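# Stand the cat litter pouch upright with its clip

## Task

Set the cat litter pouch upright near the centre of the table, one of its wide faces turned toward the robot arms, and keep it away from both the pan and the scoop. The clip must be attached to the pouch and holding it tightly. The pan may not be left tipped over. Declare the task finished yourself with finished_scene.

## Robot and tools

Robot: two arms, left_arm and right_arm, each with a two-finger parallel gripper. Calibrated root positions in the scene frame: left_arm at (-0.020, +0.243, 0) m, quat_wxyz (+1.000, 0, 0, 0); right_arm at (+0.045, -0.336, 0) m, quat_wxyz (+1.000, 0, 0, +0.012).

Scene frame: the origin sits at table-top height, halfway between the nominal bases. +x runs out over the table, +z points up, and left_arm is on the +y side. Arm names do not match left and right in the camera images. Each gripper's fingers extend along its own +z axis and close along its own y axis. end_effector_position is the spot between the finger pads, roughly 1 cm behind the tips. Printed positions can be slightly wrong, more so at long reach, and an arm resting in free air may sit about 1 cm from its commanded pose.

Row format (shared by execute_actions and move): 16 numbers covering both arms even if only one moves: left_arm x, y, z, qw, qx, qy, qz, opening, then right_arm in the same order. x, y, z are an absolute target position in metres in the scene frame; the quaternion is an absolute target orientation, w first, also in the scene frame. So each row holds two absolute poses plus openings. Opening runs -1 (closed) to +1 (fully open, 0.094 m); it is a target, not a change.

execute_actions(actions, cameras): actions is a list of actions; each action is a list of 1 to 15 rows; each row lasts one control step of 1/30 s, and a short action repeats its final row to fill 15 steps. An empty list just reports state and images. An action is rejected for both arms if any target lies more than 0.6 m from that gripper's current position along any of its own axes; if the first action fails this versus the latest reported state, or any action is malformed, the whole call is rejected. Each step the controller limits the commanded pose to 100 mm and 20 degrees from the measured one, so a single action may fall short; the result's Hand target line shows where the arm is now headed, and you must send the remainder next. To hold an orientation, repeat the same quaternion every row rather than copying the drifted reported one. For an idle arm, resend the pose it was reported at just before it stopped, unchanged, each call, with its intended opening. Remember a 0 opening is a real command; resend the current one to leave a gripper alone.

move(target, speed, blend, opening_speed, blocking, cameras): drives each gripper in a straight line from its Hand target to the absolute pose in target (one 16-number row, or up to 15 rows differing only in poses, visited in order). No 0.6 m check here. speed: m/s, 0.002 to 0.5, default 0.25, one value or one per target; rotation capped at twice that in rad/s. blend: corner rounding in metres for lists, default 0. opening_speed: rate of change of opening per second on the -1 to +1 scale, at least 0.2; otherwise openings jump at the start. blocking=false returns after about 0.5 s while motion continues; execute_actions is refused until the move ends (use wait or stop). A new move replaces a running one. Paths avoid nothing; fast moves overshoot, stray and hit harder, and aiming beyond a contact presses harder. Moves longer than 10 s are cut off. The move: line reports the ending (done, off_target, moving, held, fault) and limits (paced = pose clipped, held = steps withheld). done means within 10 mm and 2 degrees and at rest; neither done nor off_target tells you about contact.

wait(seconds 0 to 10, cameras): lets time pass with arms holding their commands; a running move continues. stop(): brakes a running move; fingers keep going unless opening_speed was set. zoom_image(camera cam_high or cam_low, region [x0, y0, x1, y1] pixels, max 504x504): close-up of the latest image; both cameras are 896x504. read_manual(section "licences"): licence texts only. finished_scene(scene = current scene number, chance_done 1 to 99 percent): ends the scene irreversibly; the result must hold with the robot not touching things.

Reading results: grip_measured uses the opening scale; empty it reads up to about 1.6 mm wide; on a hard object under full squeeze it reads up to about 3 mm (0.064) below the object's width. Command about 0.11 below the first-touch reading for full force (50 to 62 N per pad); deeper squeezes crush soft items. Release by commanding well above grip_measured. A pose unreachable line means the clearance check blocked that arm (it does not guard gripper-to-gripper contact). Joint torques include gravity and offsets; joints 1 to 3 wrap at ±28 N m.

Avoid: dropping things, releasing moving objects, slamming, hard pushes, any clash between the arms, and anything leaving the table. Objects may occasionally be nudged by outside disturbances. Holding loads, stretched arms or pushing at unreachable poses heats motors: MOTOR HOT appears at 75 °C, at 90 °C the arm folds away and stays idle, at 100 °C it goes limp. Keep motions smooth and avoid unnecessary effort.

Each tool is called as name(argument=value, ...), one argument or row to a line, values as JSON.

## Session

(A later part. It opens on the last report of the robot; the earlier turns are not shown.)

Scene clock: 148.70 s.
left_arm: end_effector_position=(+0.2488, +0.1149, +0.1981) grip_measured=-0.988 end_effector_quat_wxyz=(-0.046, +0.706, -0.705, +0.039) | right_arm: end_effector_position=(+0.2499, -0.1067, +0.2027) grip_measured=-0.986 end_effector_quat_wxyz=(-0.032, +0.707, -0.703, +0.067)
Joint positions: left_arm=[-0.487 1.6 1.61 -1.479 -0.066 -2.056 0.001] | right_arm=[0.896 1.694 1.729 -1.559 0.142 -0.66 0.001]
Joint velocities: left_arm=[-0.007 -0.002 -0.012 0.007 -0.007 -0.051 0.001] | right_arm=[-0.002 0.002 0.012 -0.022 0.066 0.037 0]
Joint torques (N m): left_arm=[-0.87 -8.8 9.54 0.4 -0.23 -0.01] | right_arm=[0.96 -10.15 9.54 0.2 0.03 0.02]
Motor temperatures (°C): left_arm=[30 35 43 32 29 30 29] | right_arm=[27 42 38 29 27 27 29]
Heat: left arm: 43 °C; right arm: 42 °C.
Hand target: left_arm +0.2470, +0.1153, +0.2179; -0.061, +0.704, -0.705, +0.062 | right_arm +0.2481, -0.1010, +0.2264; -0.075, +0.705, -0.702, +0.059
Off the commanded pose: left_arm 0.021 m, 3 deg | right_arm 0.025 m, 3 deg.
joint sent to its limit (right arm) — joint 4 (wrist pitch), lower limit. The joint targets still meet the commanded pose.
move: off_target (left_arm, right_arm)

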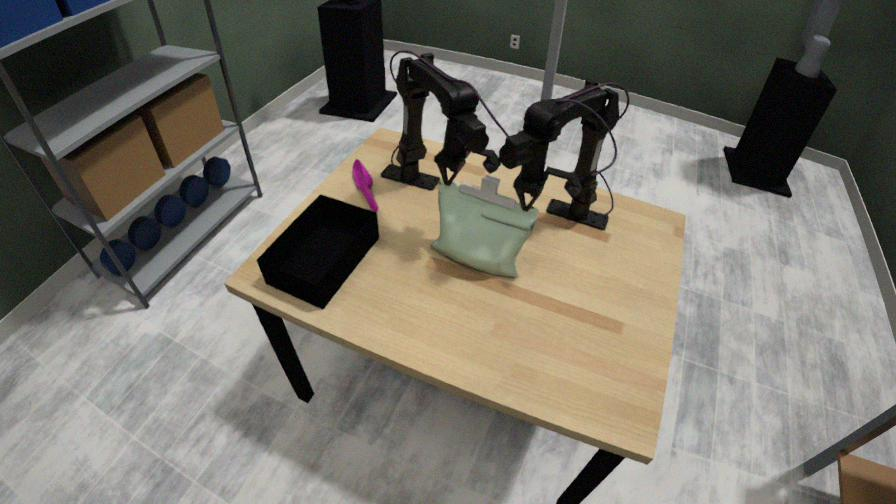

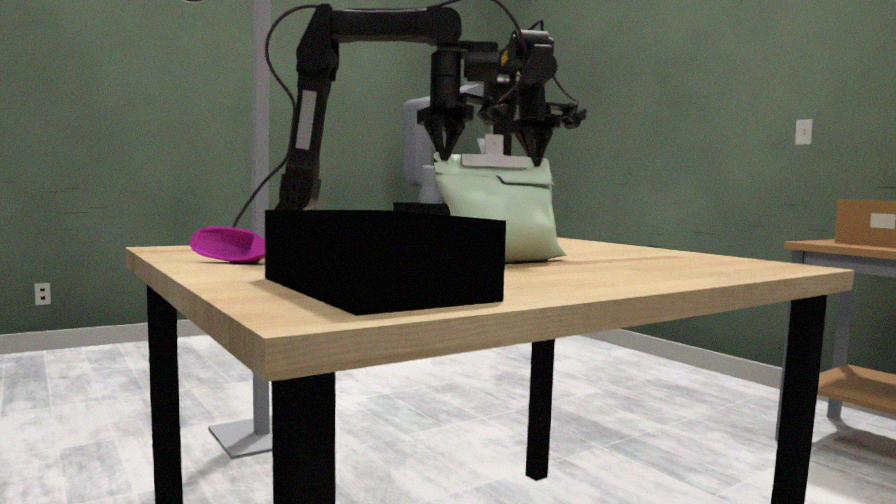

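move(
  target=[0.247,0.115,0.237,0.08617,-0.70184,0.70184,-0.08617,-1.0,0.248,-0.100,0.245,0.08617,-0.70184,0.70184,-0.08617,-1.0],
  speed=0.03,
)

zoom_image(
  camera="cam_low",
  region=[380, 110, 640, 290],
)

zoom_image(
  camera="cam_high",
  region=[390, 140, 600, 310],
)

Scene clock: 150.57 s.
left_arm: end_effector_position=(+0.2439, +0.1143, +0.2121) grip_measured=-0.988 end_effector_quat_wxyz=(-0.062, +0.704, -0.706, +0.051) | right_arm: end_effector_position=(+0.2443, -0.1069, +0.2160) grip_measured=-0.986 end_effector_quat_wxyz=(-0.053, +0.708, -0.699, +0.085)
Joint positions: left_arm=[-0.512 1.569 1.631 -1.501 -0.091 -2.074 0.001] | right_arm=[0.935 1.661 1.74 -1.573 0.185 -0.633 0.001]
Joint velocities: left_arm=[0.017 0.017 -0.012 0.007 -0.007 0.037 -0.001] | right_arm=[0.002 0.012 -0.002 -0.007 0.022 0.037 -0.001]
Joint torques (N m): left_arm=[-0.59 -8.79 10.17 0.66 -0.37 -0.01] | right_arm=[0.92 -10.29 10.07 0.35 0.27 0.03]
Motor temperatures (°C): left_arm=[30 36 43 32 29 30 29] | right_arm=[27 43 38 29 27 27 29]
Heat: left arm: 43 °C; right arm: 43 °C.
Hand target: left_arm +0.2467, +0.1152, +0.2359; -0.085, +0.702, -0.702, +0.087 | right_arm +0.2471, -0.1014, +0.2442; -0.109, +0.703, -0.698, +0.082
Off the commanded pose: left_arm 0.025 m, 5 deg | right_arm 0.030 m, 4 deg.
joint read past its limit (right arm) — joint 4 (wrist pitch), lower limit.
joint sent to its limit (right arm) — joint 4 (wrist pitch), lower limit. The joint targets are off in orientation, not in position.
move: off_target (left_arm, right_arm)

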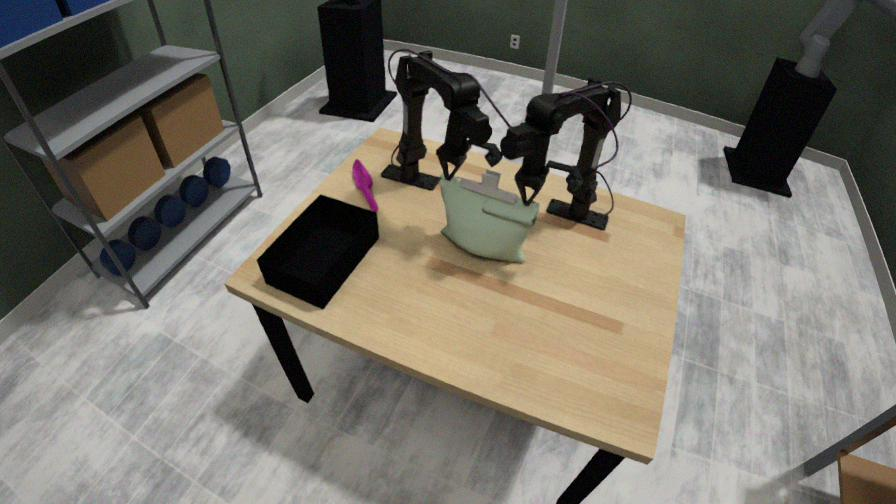

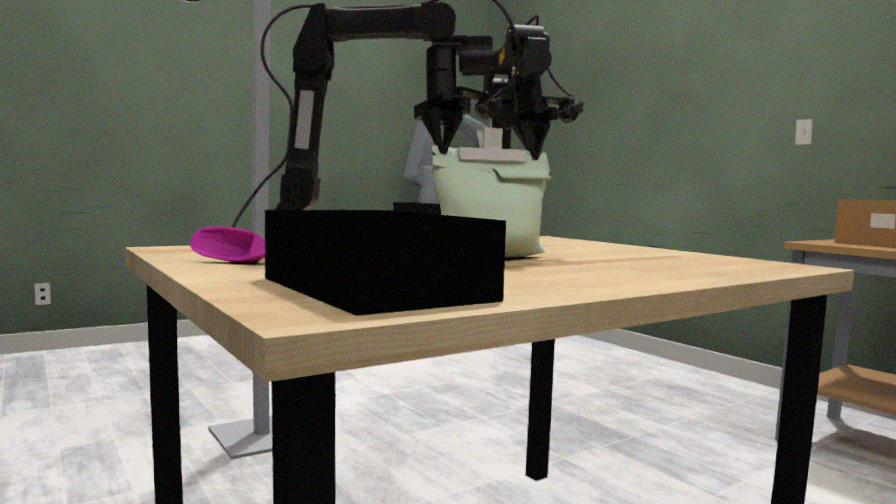

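Scaled by 1.938.

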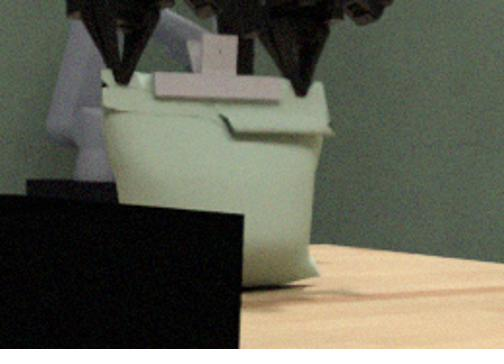

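Scaled by 2.400.

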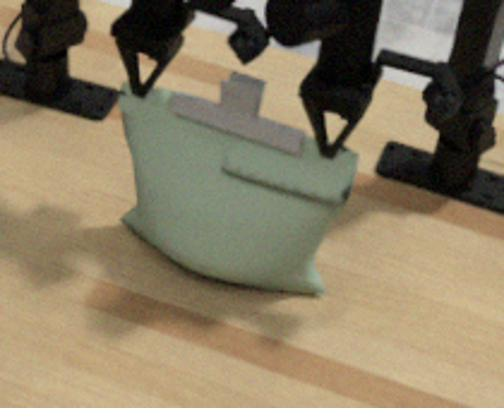

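move(
  target=[0.2485,0.116,0.227,0.08617,-0.70184,0.70184,-0.08617,-1.0,0.2505,-0.102,0.236,0.08617,-0.70184,0.70184,-0.08617,-1.0],
  speed=0.02,
)

zoom_image(
  camera="cam_low",
  region=[440, 140, 600, 280],
)

zoom_image(
  camera="cam_high",
  region=[420, 160, 560, 280],
)

Scene clock: 152.83 s.
left_arm: end_effector_position=(+0.2445, +0.1141, +0.2128) grip_measured=-0.988 end_effector_quat_wxyz=(-0.063, +0.704, -0.705, +0.056) | right_arm: end_effector_position=(+0.2443, -0.1071, +0.2163) grip_measured=-0.986 end_effector_quat_wxyz=(-0.053, +0.708, -0.699, +0.085)
Joint positions: left_arm=[-0.512 1.562 1.626 -1.492 -0.092 -2.074 0.001] | right_arm=[0.935 1.66 1.74 -1.573 0.186 -0.632 0.001]
Joint velocities: left_arm=[-0.002 -0.002 -0.022 -0.037 -0.022 0.022 0.001] | right_arm=[0.007 -0.002 -0.017 0.037 0.037 -0.037 0]
Joint torques (N m): left_arm=[-0.42 -8.7 6.52 0.97 -0.37 0.05] | right_arm=[-0.12 -8.47 9.28 0.35 0.2 0.01]
Motor temperatures (°C): left_arm=[30 36 43 32 29 30 29] | right_arm=[27 43 38 29 27 27 29]
Heat: left arm: 43 °C; right arm: 43 °C.
Hand target: left_arm +0.2484, +0.1159, +0.2267; -0.085, +0.702, -0.702, +0.086 | right_arm +0.2501, -0.1027, +0.2357; -0.094, +0.702, -0.701, +0.085
Off the commanded pose: left_arm 0.015 m, 4 deg | right_arm 0.021 m, 4 deg.
joint read past its limit (right arm) — joint 4 (wrist pitch), lower limit.
joint sent to its limit (right arm) — joint 4 (wrist pitch), lower limit. The joint targets still meet the commanded pose.
move: off_target (left_arm, right_arm)

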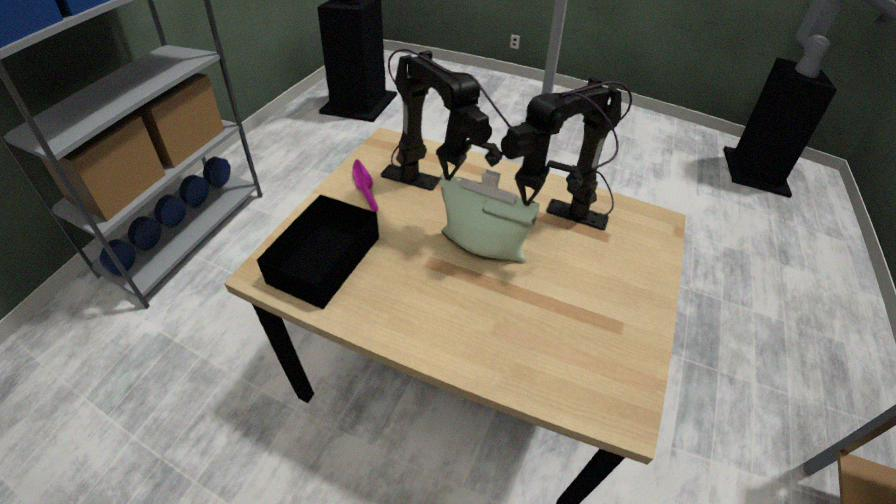

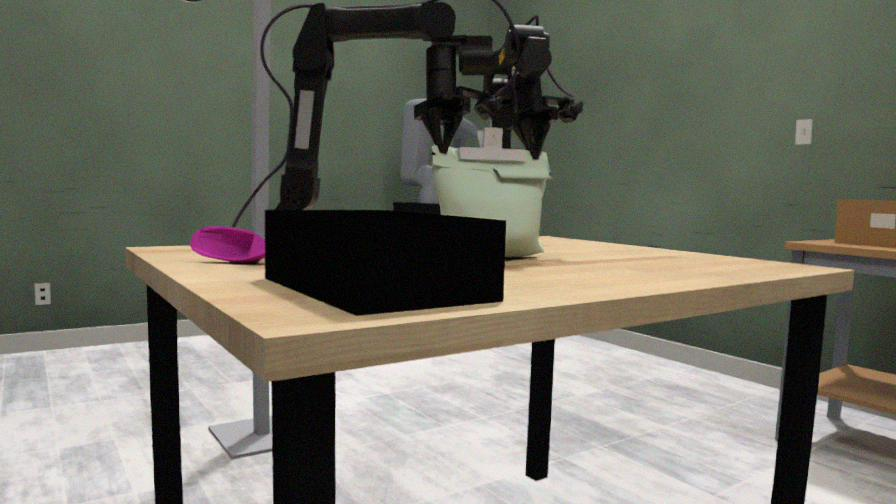

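Scaled by 3.150.

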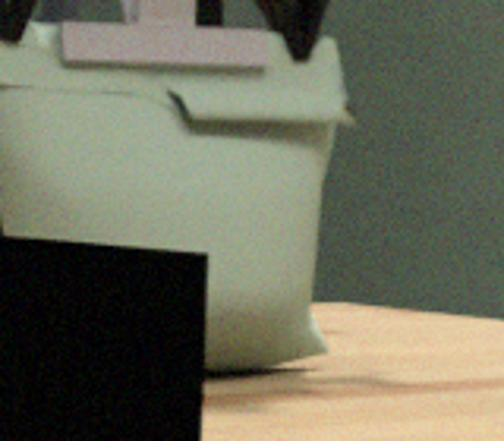

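Scaled by 3.600.

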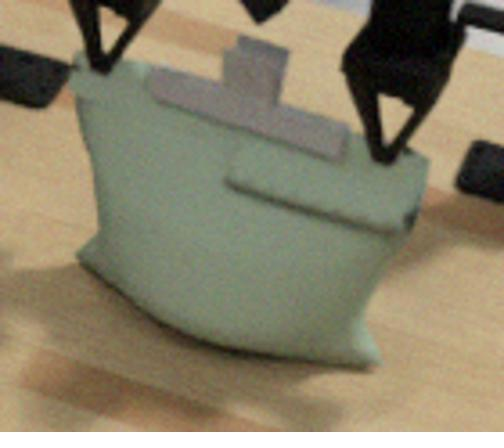

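move(
  target=[0.2485,0.116,0.217,0.08617,-0.70184,0.70184,-0.08617,-1.0,0.2505,-0.102,0.226,0.08617,-0.70184,0.70184,-0.08617,-1.0],
  speed=0.02,
)

zoom_image(
  camera="cam_low",
  region=[440, 140, 600, 280],
)

zoom_image(
  camera="cam_high",
  region=[420, 160, 560, 280],
)

Scene clock: 153.90 s.
left_arm: end_effector_position=(+0.2449, +0.1158, +0.2087) grip_measured=-0.988 end_effector_quat_wxyz=(-0.071, +0.704, -0.704, +0.064) | right_arm: end_effector_position=(+0.2451, -0.1059, +0.2165) grip_measured=-0.986 end_effector_quat_wxyz=(-0.056, +0.708, -0.699, +0.085)
Joint positions: left_arm=[-0.512 1.537 1.58 -1.453 -0.101 -2.074 0.001] | right_arm=[0.935 1.66 1.74 -1.567 0.186 -0.632 0.001]
Joint velocities: left_arm=[0.002 -0.007 0.007 -0.037 -0.051 -0.022 -0.001] | right_arm=[-0.007 -0.002 -0.002 0.007 -0.081 -0.037 0.001]
Joint torques (N m): left_arm=[-0.35 -7.54 5.89 1.04 -0.28 0.02] | right_arm=[-0.09 -8.39 6.39 0.57 0.25 0]
Motor temperatures (°C): left_arm=[30 36 43 32 29 30 29] | right_arm=[27 43 38 29 27 27 29]
Heat: left arm: 43 °C; right arm: 43 °C.
Hand target: left_arm +0.2484, +0.1160, +0.2168; -0.086, +0.702, -0.702, +0.086 | right_arm +0.2504, -0.1023, +0.2263; -0.086, +0.702, -0.702, +0.086
Off the commanded pose: left_arm 0.009 m, 3 deg | right_arm 0.012 m, 4 deg.
joint read past its limit (right arm) — joint 4 (wrist pitch), lower limit.
move: off_target (left_arm, right_arm)

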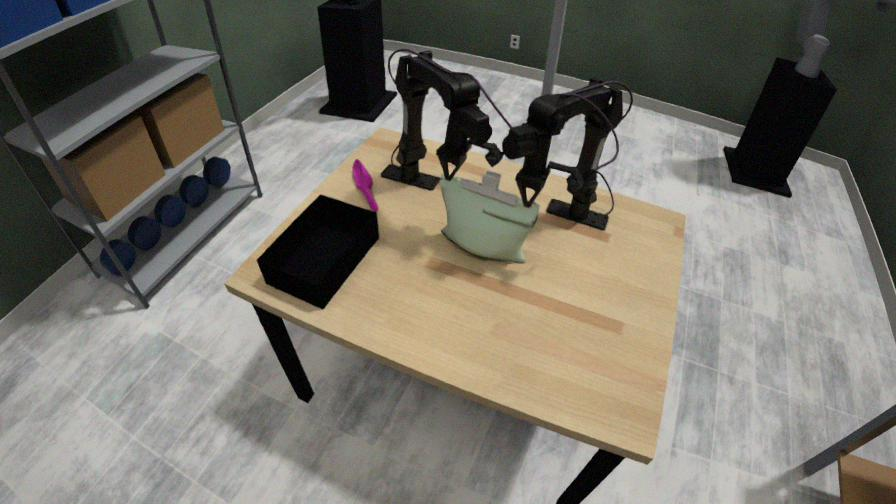

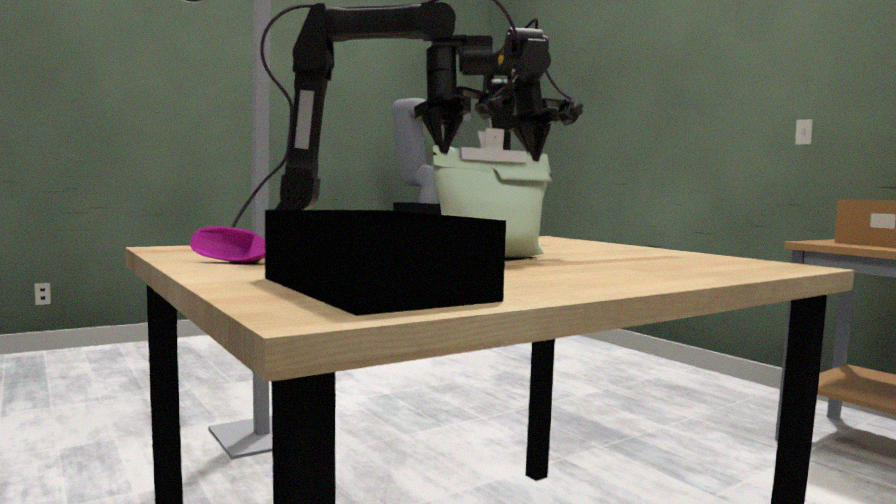

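Scaled by 3.150.

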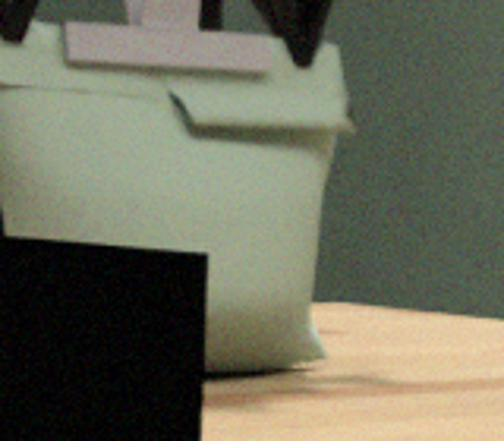

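Scaled by 3.600.

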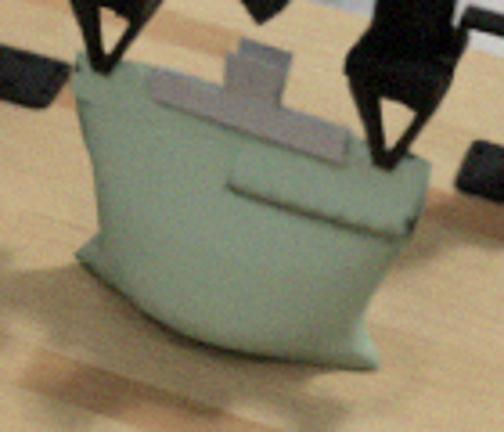

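move(
  target=[0.2485,0.116,0.217,0.08617,-0.70184,0.70184,-0.08617,-1.0,0.2505,-0.102,0.217,0.08617,-0.70184,0.70184,-0.08617,-1.0],
  speed=0.02,
)

zoom_image(
  camera="cam_low",
  region=[440, 140, 600, 280],
)

zoom_image(
  camera="cam_high",
  region=[420, 160, 560, 280],
)

Scene clock: 155.43 s.
left_arm: end_effector_position=(+0.2454, +0.1149, +0.2074) grip_measured=-0.988 end_effector_quat_wxyz=(-0.069, +0.704, -0.704, +0.065) | right_arm: end_effector_position=(+0.2469, -0.1068, +0.2099) grip_measured=-0.986 end_effector_quat_wxyz=(-0.053, +0.708, -0.699, +0.091)
Joint positions: left_arm=[-0.512 1.537 1.575 -1.445 -0.098 -2.074 0.001] | right_arm=[0.935 1.66 1.712 -1.547 0.197 -0.632 0.001]
Joint velocities: left_arm=[-0.022 -0.017 -0.017 -0.007 -0.051 -0.022 -0.002] | right_arm=[0.012 0.007 -0.007 -0.037 -0.007 -0.037 -0.001]
Joint torques (N m): left_arm=[-0.29 -7.62 6.28 0.95 -0.35 0] | right_arm=[-0.08 -9.36 4.96 0.71 0.07 0.03]
Motor temperatures (°C): left_arm=[30 36 42 32 29 30 29] | right_arm=[27 43 38 30 26 27 29]
Heat: left arm: 42 °C; right arm: 43 °C.
Hand target: left_arm +0.2485, +0.1159, +0.2168; -0.086, +0.702, -0.702, +0.086 | right_arm +0.2505, -0.1022, +0.2176; -0.086, +0.702, -0.702, +0.086
Off the commanded pose: left_arm 0.010 m, 3 deg | right_arm 0.009 m, 4 deg.
move: off_target (left_arm, right_arm)

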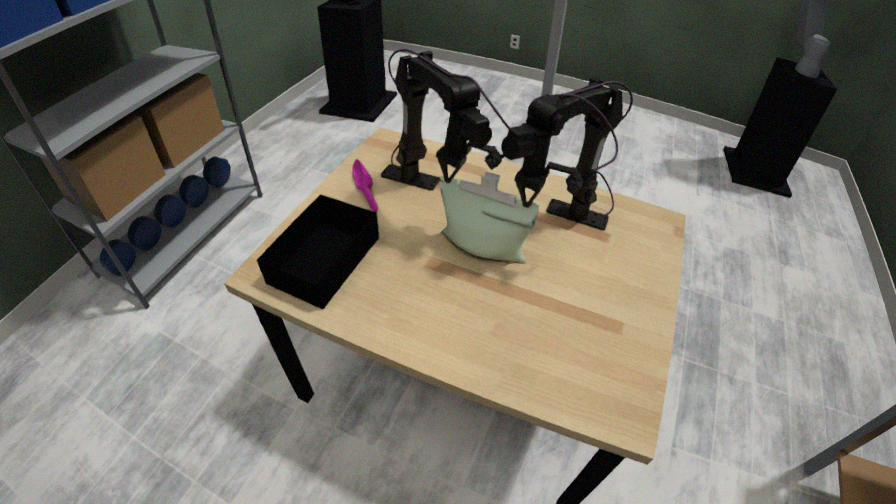

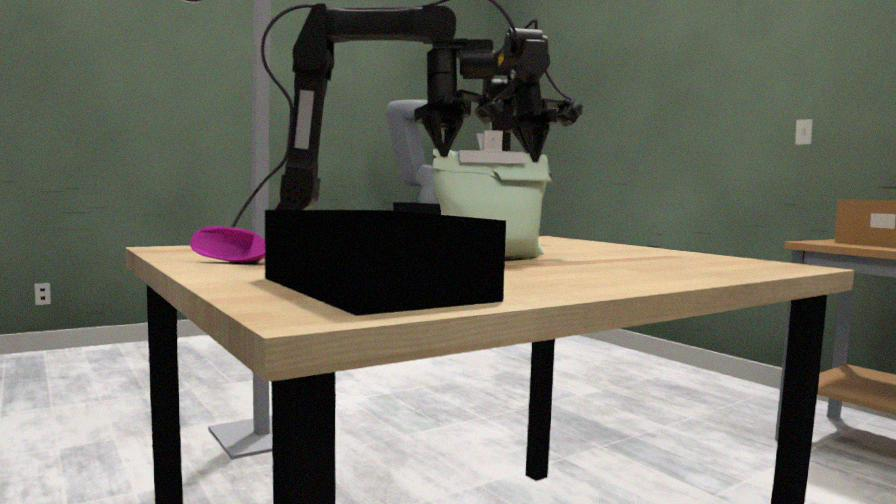

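Scaled by 3.150.

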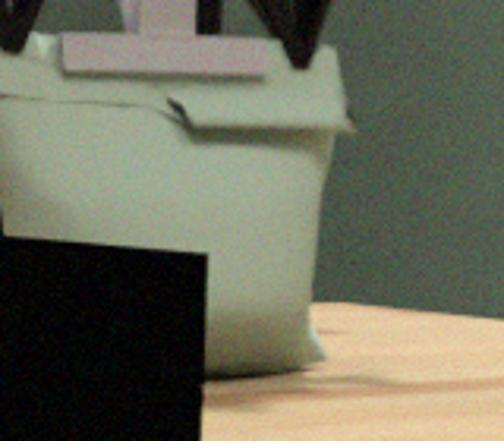

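Scaled by 3.600.

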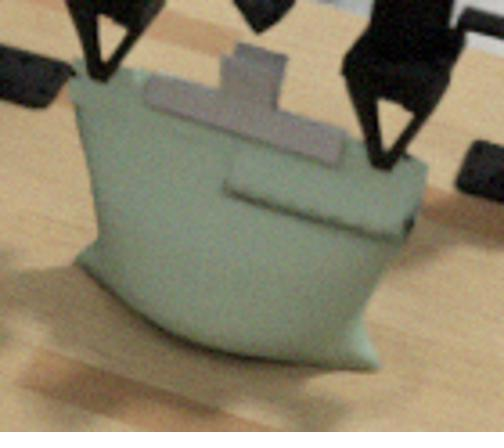

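move(
  target=[0.2485,0.116,0.210,0.08617,-0.70184,0.70184,-0.08617,-1.0,0.2505,-0.102,0.210,0.08617,-0.70184,0.70184,-0.08617,-1.0],
  speed=0.02,
)

zoom_image(
  camera="cam_low",
  region=[440, 140, 600, 280],
)

zoom_image(
  camera="cam_high",
  region=[420, 160, 560, 280],
)

Scene clock: 156.57 s.
left_arm: end_effector_position=(+0.2467, +0.1142, +0.2025) grip_measured=-0.988 end_effector_quat_wxyz=(-0.071, +0.704, -0.703, +0.069) | right_arm: end_effector_position=(+0.2481, -0.1066, +0.2065) grip_measured=-0.986 end_effector_quat_wxyz=(-0.061, +0.707, -0.699, +0.092)
Joint positions: left_arm=[-0.512 1.529 1.546 -1.415 -0.098 -2.074 0.001] | right_arm=[0.935 1.645 1.68 -1.515 0.202 -0.632 0.001]
Joint velocities: left_arm=[-0.012 -0.012 0.007 -0.022 0.022 -0.007 0] | right_arm=[-0.007 -0.007 -0.007 0.022 -0.037 0.022 -0.001]
Joint torques (N m): left_arm=[-0.36 -7.64 5.67 0.95 -0.35 0] | right_arm=[-0.01 -8.64 4.62 0.7 0.02 0.05]
Motor temperatures (°C): left_arm=[30 37 42 32 29 30 29] | right_arm=[27 43 38 30 26 27 29]
Heat: left arm: 42 °C; right arm: 43 °C.
Hand target: left_arm +0.2485, +0.1160, +0.2097; -0.086, +0.702, -0.702, +0.086 | right_arm +0.2505, -0.1021, +0.2105; -0.086, +0.702, -0.701, +0.086
Off the commanded pose: left_arm 0.008 m, 3 deg | right_arm 0.006 m, 3 deg.
move: off_target (left_arm, right_arm)

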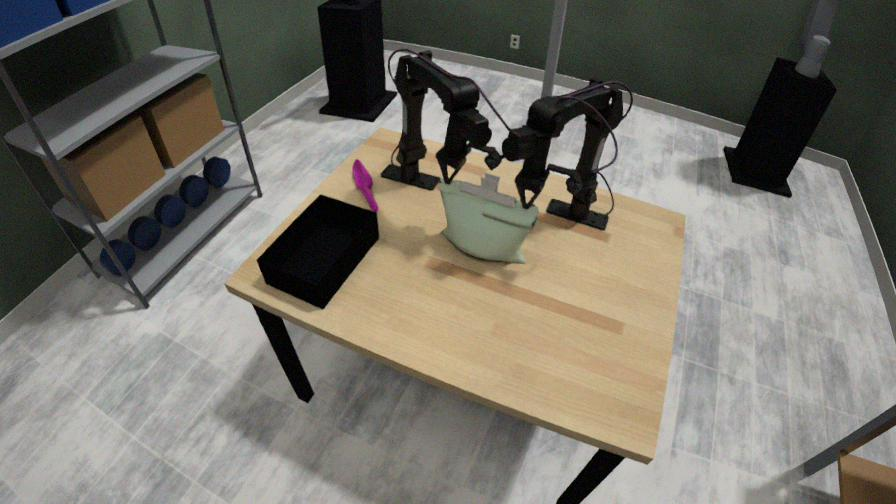

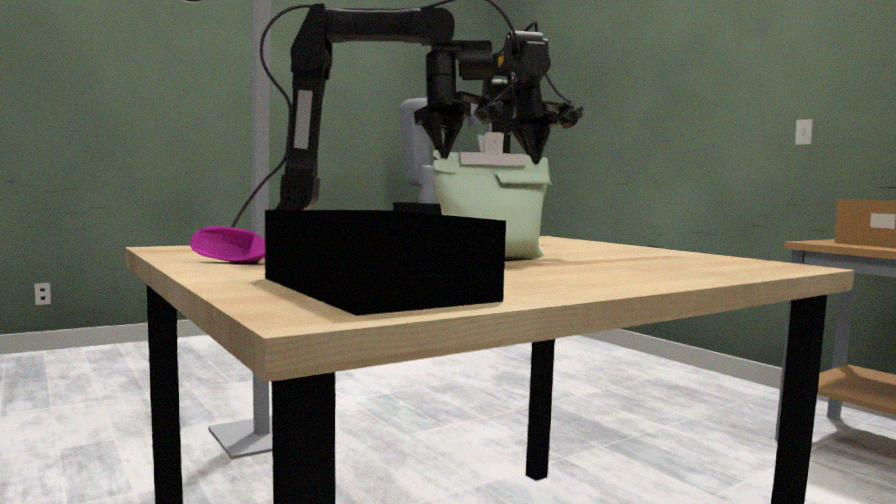

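Scaled by 3.150.

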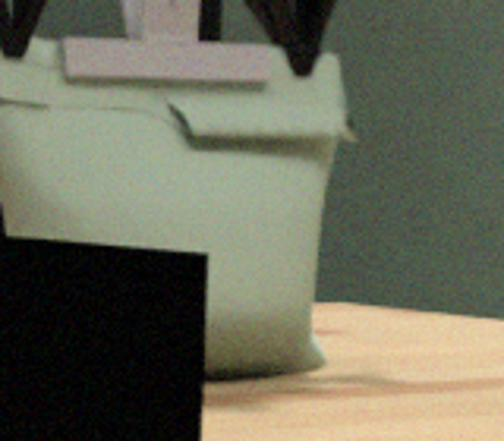

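Scaled by 3.600.

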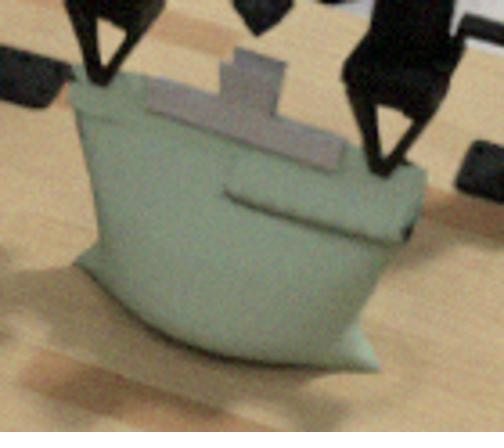

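move(
  target=[0.2485,0.116,0.204,0.08617,-0.70184,0.70184,-0.08617,-1.0,0.2505,-0.102,0.2035,0.08617,-0.70184,0.70184,-0.08617,-1.0],
  speed=0.02,
)

zoom_image(
  camera="cam_low",
  region=[440, 140, 600, 280],
)

zoom_image(
  camera="cam_high",
  region=[420, 160, 560, 280],
)

Scene clock: 157.57 s.
left_arm: end_effector_position=(+0.2479, +0.1137, +0.1992) grip_measured=-0.988 end_effector_quat_wxyz=(-0.073, +0.704, -0.703, +0.075) | right_arm: end_effector_position=(+0.2495, -0.1068, +0.2028) grip_measured=-0.986 end_effector_quat_wxyz=(-0.067, +0.706, -0.699, +0.095)
Joint positions: left_arm=[-0.512 1.518 1.519 -1.387 -0.099 -2.074 0.001] | right_arm=[0.935 1.633 1.649 -1.485 0.209 -0.632 0.001]
Joint velocities: left_arm=[0.002 -0.002 -0.017 -0.007 0.022 -0.037 0] | right_arm=[-0.002 -0.007 -0.002 -0.095 0.007 -0.007 -0.001]
Joint torques (N m): left_arm=[-0.35 -7.21 5.53 0.86 -0.33 0.06] | right_arm=[0.06 -7.83 4.34 0.72 0.01 0.01]
Motor temperatures (°C): left_arm=[30 36 42 32 29 30 29] | right_arm=[27 43 38 30 26 27 29]
Heat: left arm: 42 °C; right arm: 43 °C.
Hand target: left_arm +0.2485, +0.1160, +0.2038; -0.086, +0.702, -0.702, +0.086 | right_arm +0.2506, -0.1020, +0.2039; -0.086, +0.702, -0.702, +0.086
Off the commanded pose: left_arm 0.005 m, 2 deg | right_arm 0.005 m, 2 deg.
move: done

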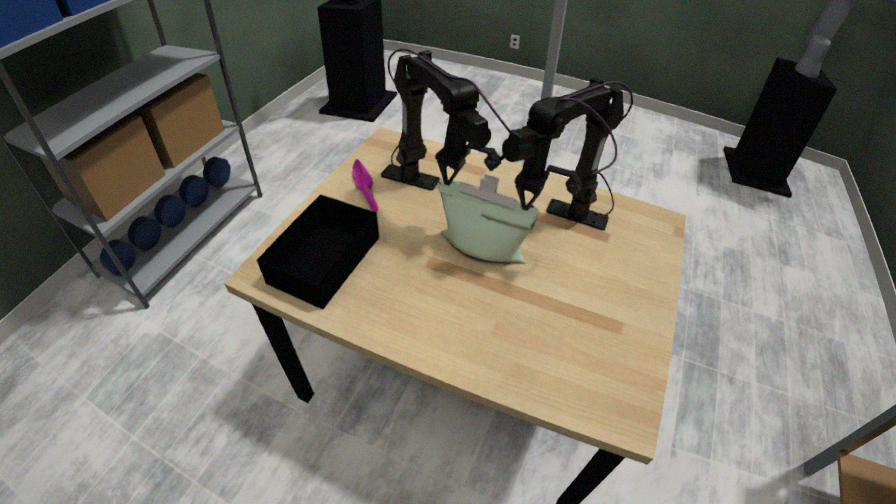

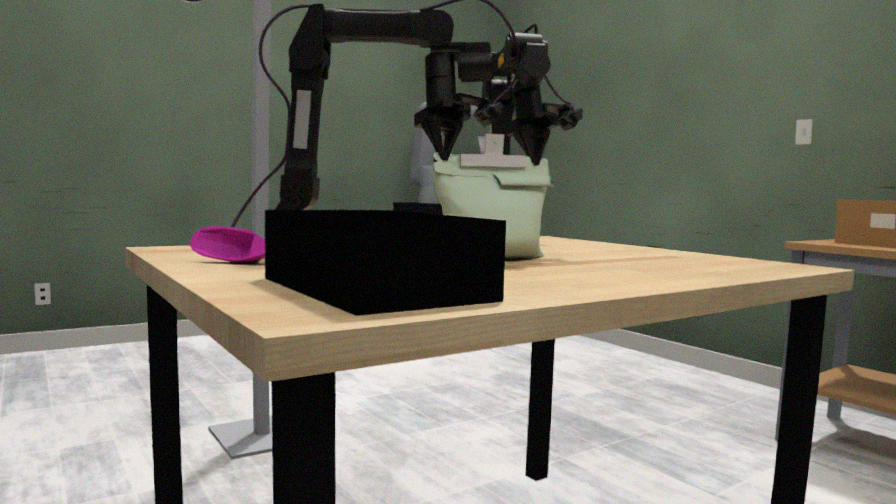

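Scaled by 3.150.

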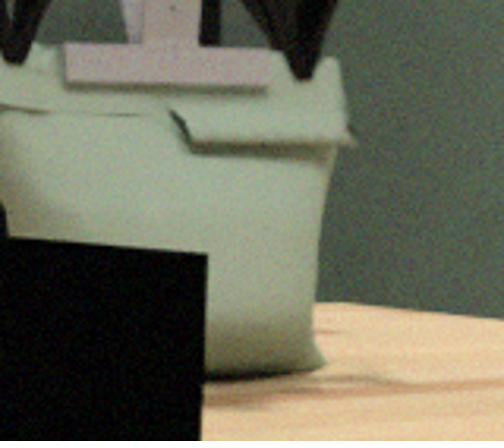

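Scaled by 3.600.

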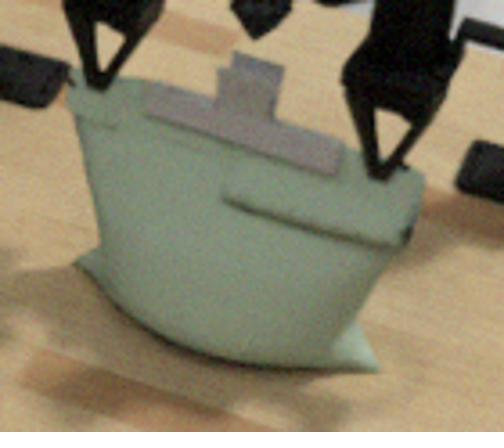

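move(
  target=[0.2485,0.116,0.204,0.08617,-0.70184,0.70184,-0.08617,-1.0,0.2505,-0.102,0.2035,0.08617,-0.70184,0.70184,-0.08617,-0.9],
  speed=0.02,
  opening_speed=0.2,
)

zoom_image(
  camera="cam_low",
  region=[440, 140, 600, 280],
)

zoom_image(
  camera="cam_high",
  region=[420, 160, 560, 280],
)

Scene clock: 158.93 s.
left_arm: end_effector_position=(+0.2485, +0.1134, +0.1994) grip_measured=-0.988 end_effector_quat_wxyz=(-0.073, +0.704, -0.703, +0.077) | right_arm: end_effector_position=(+0.2518, -0.1037, +0.2033) grip_measured=-0.902 end_effector_quat_wxyz=(-0.075, +0.705, -0.699, +0.094)
Joint positions: left_arm=[-0.512 1.518 1.519 -1.384 -0.099 -2.074 0.001] | right_arm=[0.935 1.633 1.649 -1.47 0.21 -0.632 0.005]
Joint velocities: left_arm=[-0.027 0.002 -0.007 -0.007 -0.022 -0.007 -0.001] | right_arm=[-0.012 0.002 -0.007 0.007 -0.037 -0.037 0.001]
Joint torques (N m): left_arm=[-0.31 -7.1 5.76 0.9 -0.28 -0.01] | right_arm=[-0.01 -8.28 4.22 0.66 -0.01 0.03]
Motor temperatures (°C): left_arm=[30 36 42 32 29 30 29] | right_arm=[27 43 37 30 26 27 29]
Heat: left arm: 42 °C; right arm: 43 °C.
Hand target: left_arm +0.2487, +0.1159, +0.2039; -0.086, +0.702, -0.702, +0.086 | right_arm +0.2506, -0.1020, +0.2038; -0.086, +0.702, -0.702, +0.086
Off the commanded pose: left_arm 0.005 m, 2 deg | right_arm 0.002 m, 2 deg.
move: done

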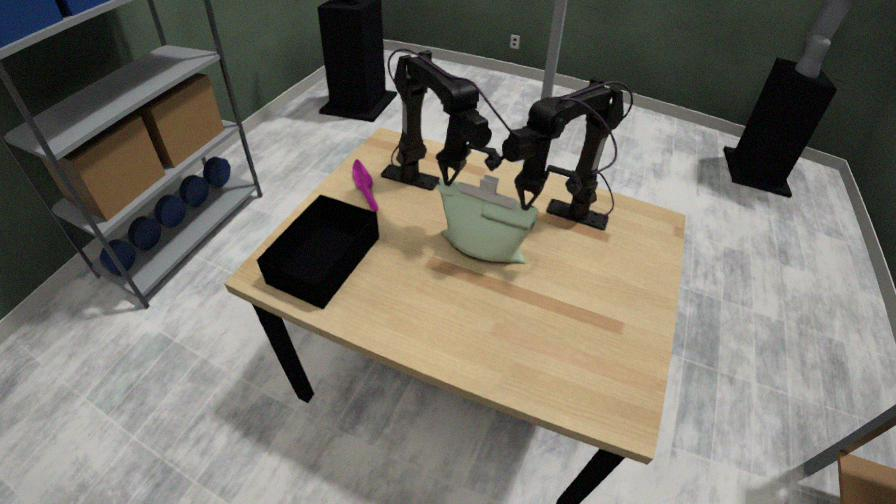

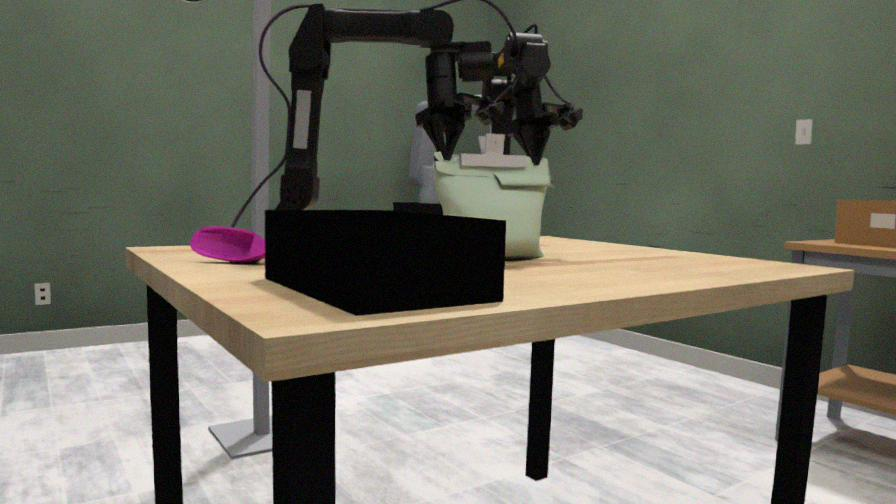

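Scaled by 3.150.

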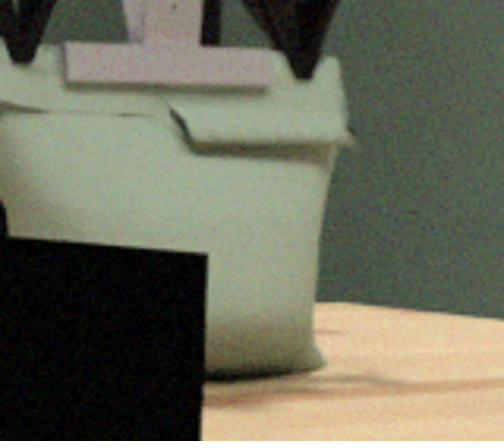

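Scaled by 3.600.

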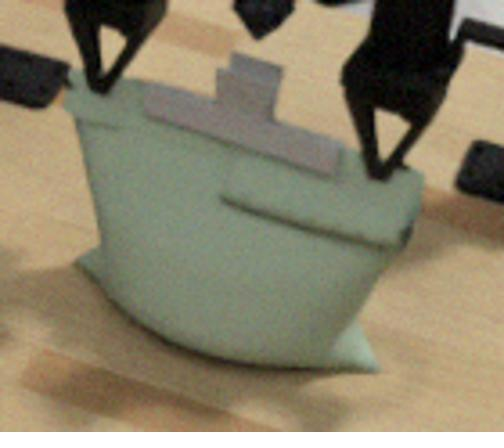

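move(
  target=[0.2485,0.116,0.204,0.08617,-0.70184,0.70184,-0.08617,-1.0,0.2505,-0.102,0.2035,0.08617,-0.70184,0.70184,-0.08617,-0.6],
  speed=0.02,
  opening_speed=0.3,
)

zoom_image(
  camera="cam_low",
  region=[440, 140, 600, 280],
)

zoom_image(
  camera="cam_high",
  region=[420, 160, 560, 280],
)

Scene clock: 160.30 s.
left_arm: end_effector_position=(+0.2485, +0.1134, +0.1994) grip_measured=-0.988 end_effector_quat_wxyz=(-0.073, +0.704, -0.703, +0.077) | right_arm: end_effector_position=(+0.2531, -0.1016, +0.2036) grip_measured=-0.602 end_effector_quat_wxyz=(-0.080, +0.704, -0.699, +0.093)
Joint positions: left_arm=[-0.512 1.518 1.519 -1.384 -0.099 -2.074 0.001] | right_arm=[0.935 1.633 1.649 -1.459 0.209 -0.632 0.019]
Joint velocities: left_arm=[0.002 0.012 -0.007 -0.007 -0.081 -0.037 0] | right_arm=[-0.017 -0.017 -0.012 -0.022 -0.007 -0.007 0.001]
Joint torques (N m): left_arm=[-0.31 -7.25 5.64 0.92 -0.3 0.05] | right_arm=[0.06 -8.02 4.4 0.55 -0.03 0.07]
Motor temperatures (°C): left_arm=[30 36 41 32 29 30 29] | right_arm=[27 43 37 30 26 27 29]
Heat: left arm: 41 °C; right arm: 43 °C.
Hand target: left_arm +0.2485, +0.1160, +0.2038; -0.086, +0.702, -0.702, +0.086 | right_arm +0.2505, -0.1019, +0.2036; -0.086, +0.702, -0.702, +0.086
Off the commanded pose: left_arm 0.005 m, 2 deg | right_arm 0.003 m, 1 deg.
move: done

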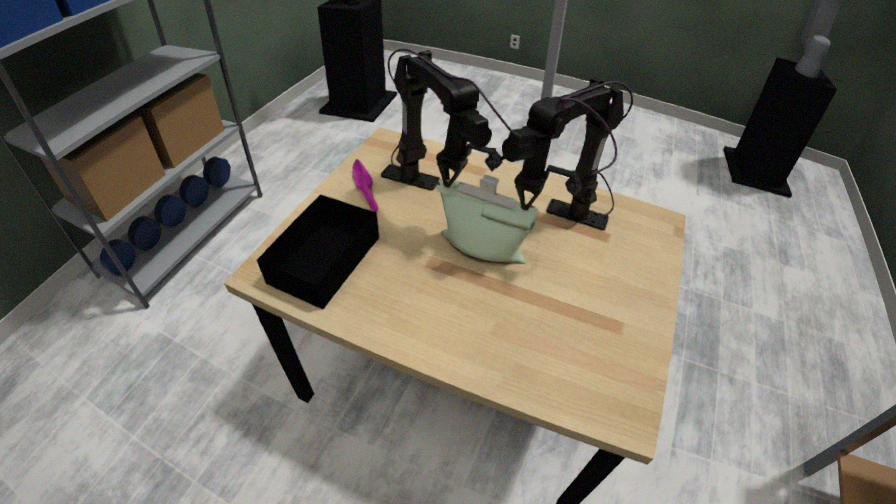

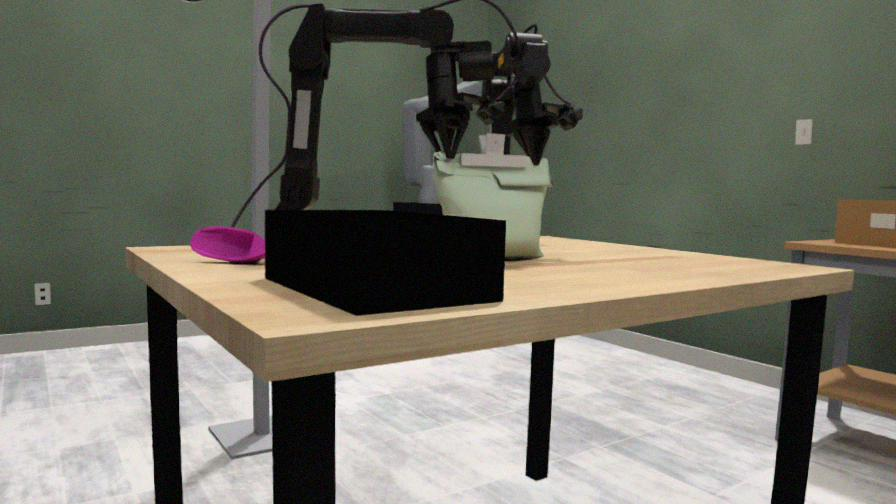

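Scaled by 3.150.

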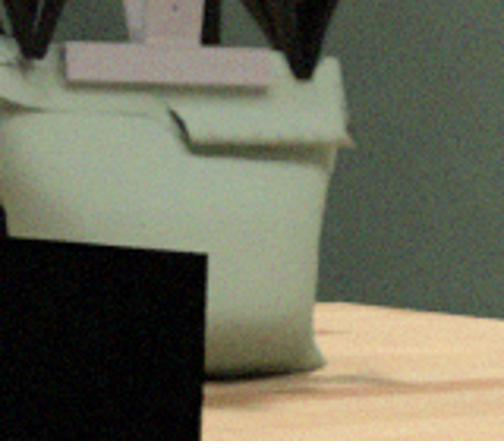

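Scaled by 3.600.

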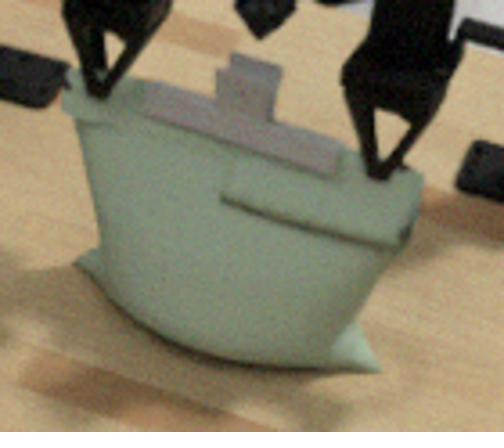

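move(
  target=[0.2485,0.116,0.204,0.08617,-0.70184,0.70184,-0.08617,-0.9,0.2505,-0.102,0.2035,0.08617,-0.70184,0.70184,-0.08617,-0.6],
  speed=0.02,
  opening_speed=0.2,
)

zoom_image(
  camera="cam_low",
  region=[440, 140, 600, 280],
)

zoom_image(
  camera="cam_high",
  region=[420, 160, 560, 280],
)

Scene clock: 161.13 s.
left_arm: end_effector_position=(+0.2494, +0.1134, +0.1996) grip_measured=-0.902 end_effector_quat_wxyz=(-0.075, +0.704, -0.702, +0.078) | right_arm: end_effector_position=(+0.2532, -0.1016, +0.2036) grip_measured=-0.602 end_effector_quat_wxyz=(-0.080, +0.704, -0.699, +0.093)
Joint positions: left_arm=[-0.512 1.518 1.519 -1.381 -0.102 -2.074 0.005] | right_arm=[0.935 1.633 1.649 -1.459 0.209 -0.632 0.019]
Joint velocities: left_arm=[-0.002 0.002 0.027 0.037 -0.007 -0.066 0] | right_arm=[-0.012 -0.002 0.012 0.007 -0.007 -0.051 -0.002]
Joint torques (N m): left_arm=[-0.34 -7.25 5.7 0.88 -0.27 0.05] | right_arm=[0.05 -8.01 4.15 0.5 -0.06 -0.01]
Motor temperatures (°C): left_arm=[30 36 41 32 29 30 29] | right_arm=[27 43 37 30 26 27 29]
Heat: left arm: 41 °C; right arm: 43 °C.
Hand target: left_arm +0.2486, +0.1160, +0.2038; -0.086, +0.702, -0.702, +0.086 | right_arm +0.2505, -0.1019, +0.2036; -0.086, +0.702, -0.702, +0.086
Off the commanded pose: left_arm 0.005 m, 2 deg | right_arm 0.003 m, 1 deg.
move: done

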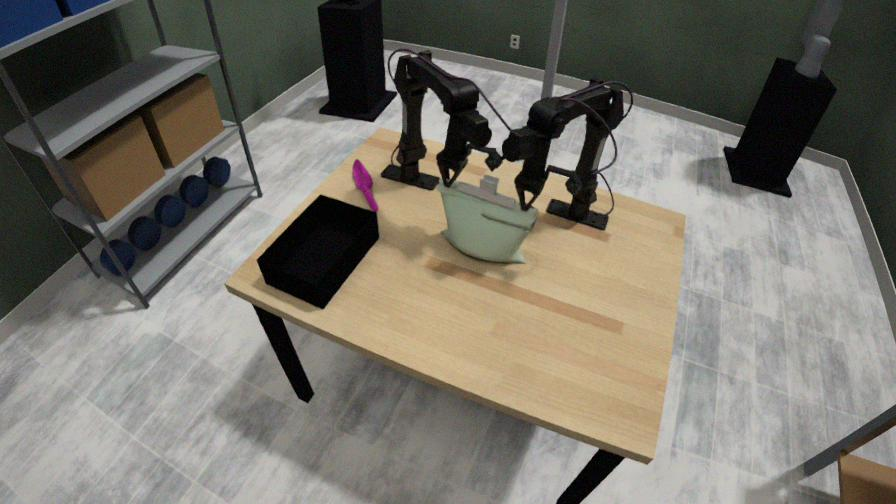

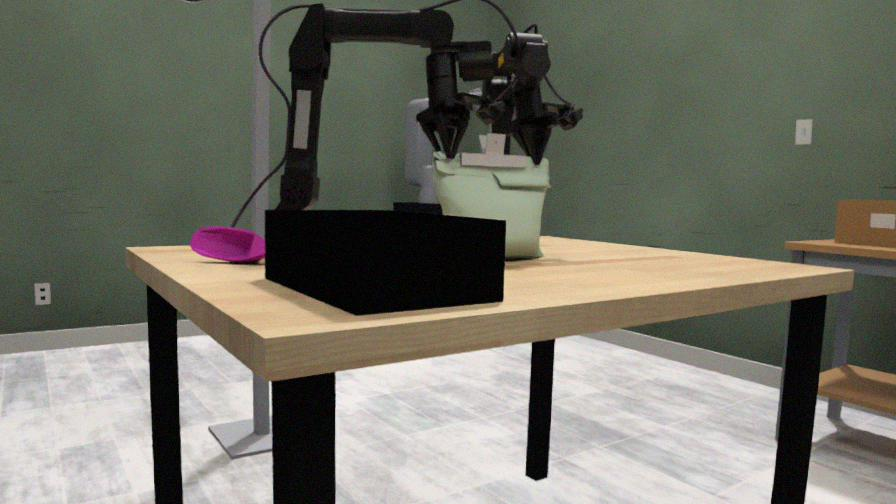

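Scaled by 3.150.

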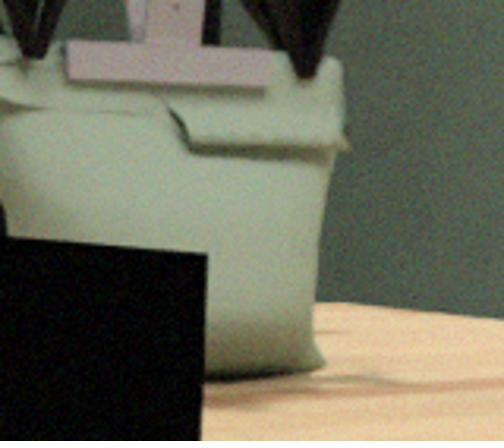

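Scaled by 3.600.

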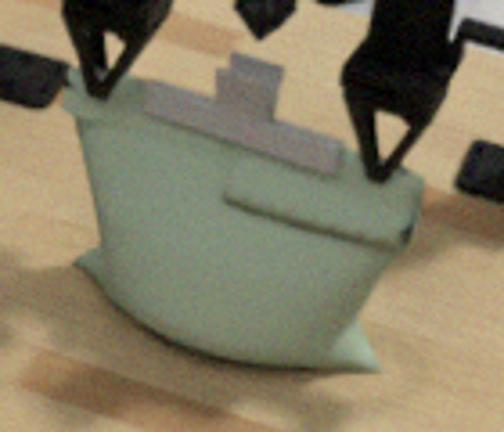

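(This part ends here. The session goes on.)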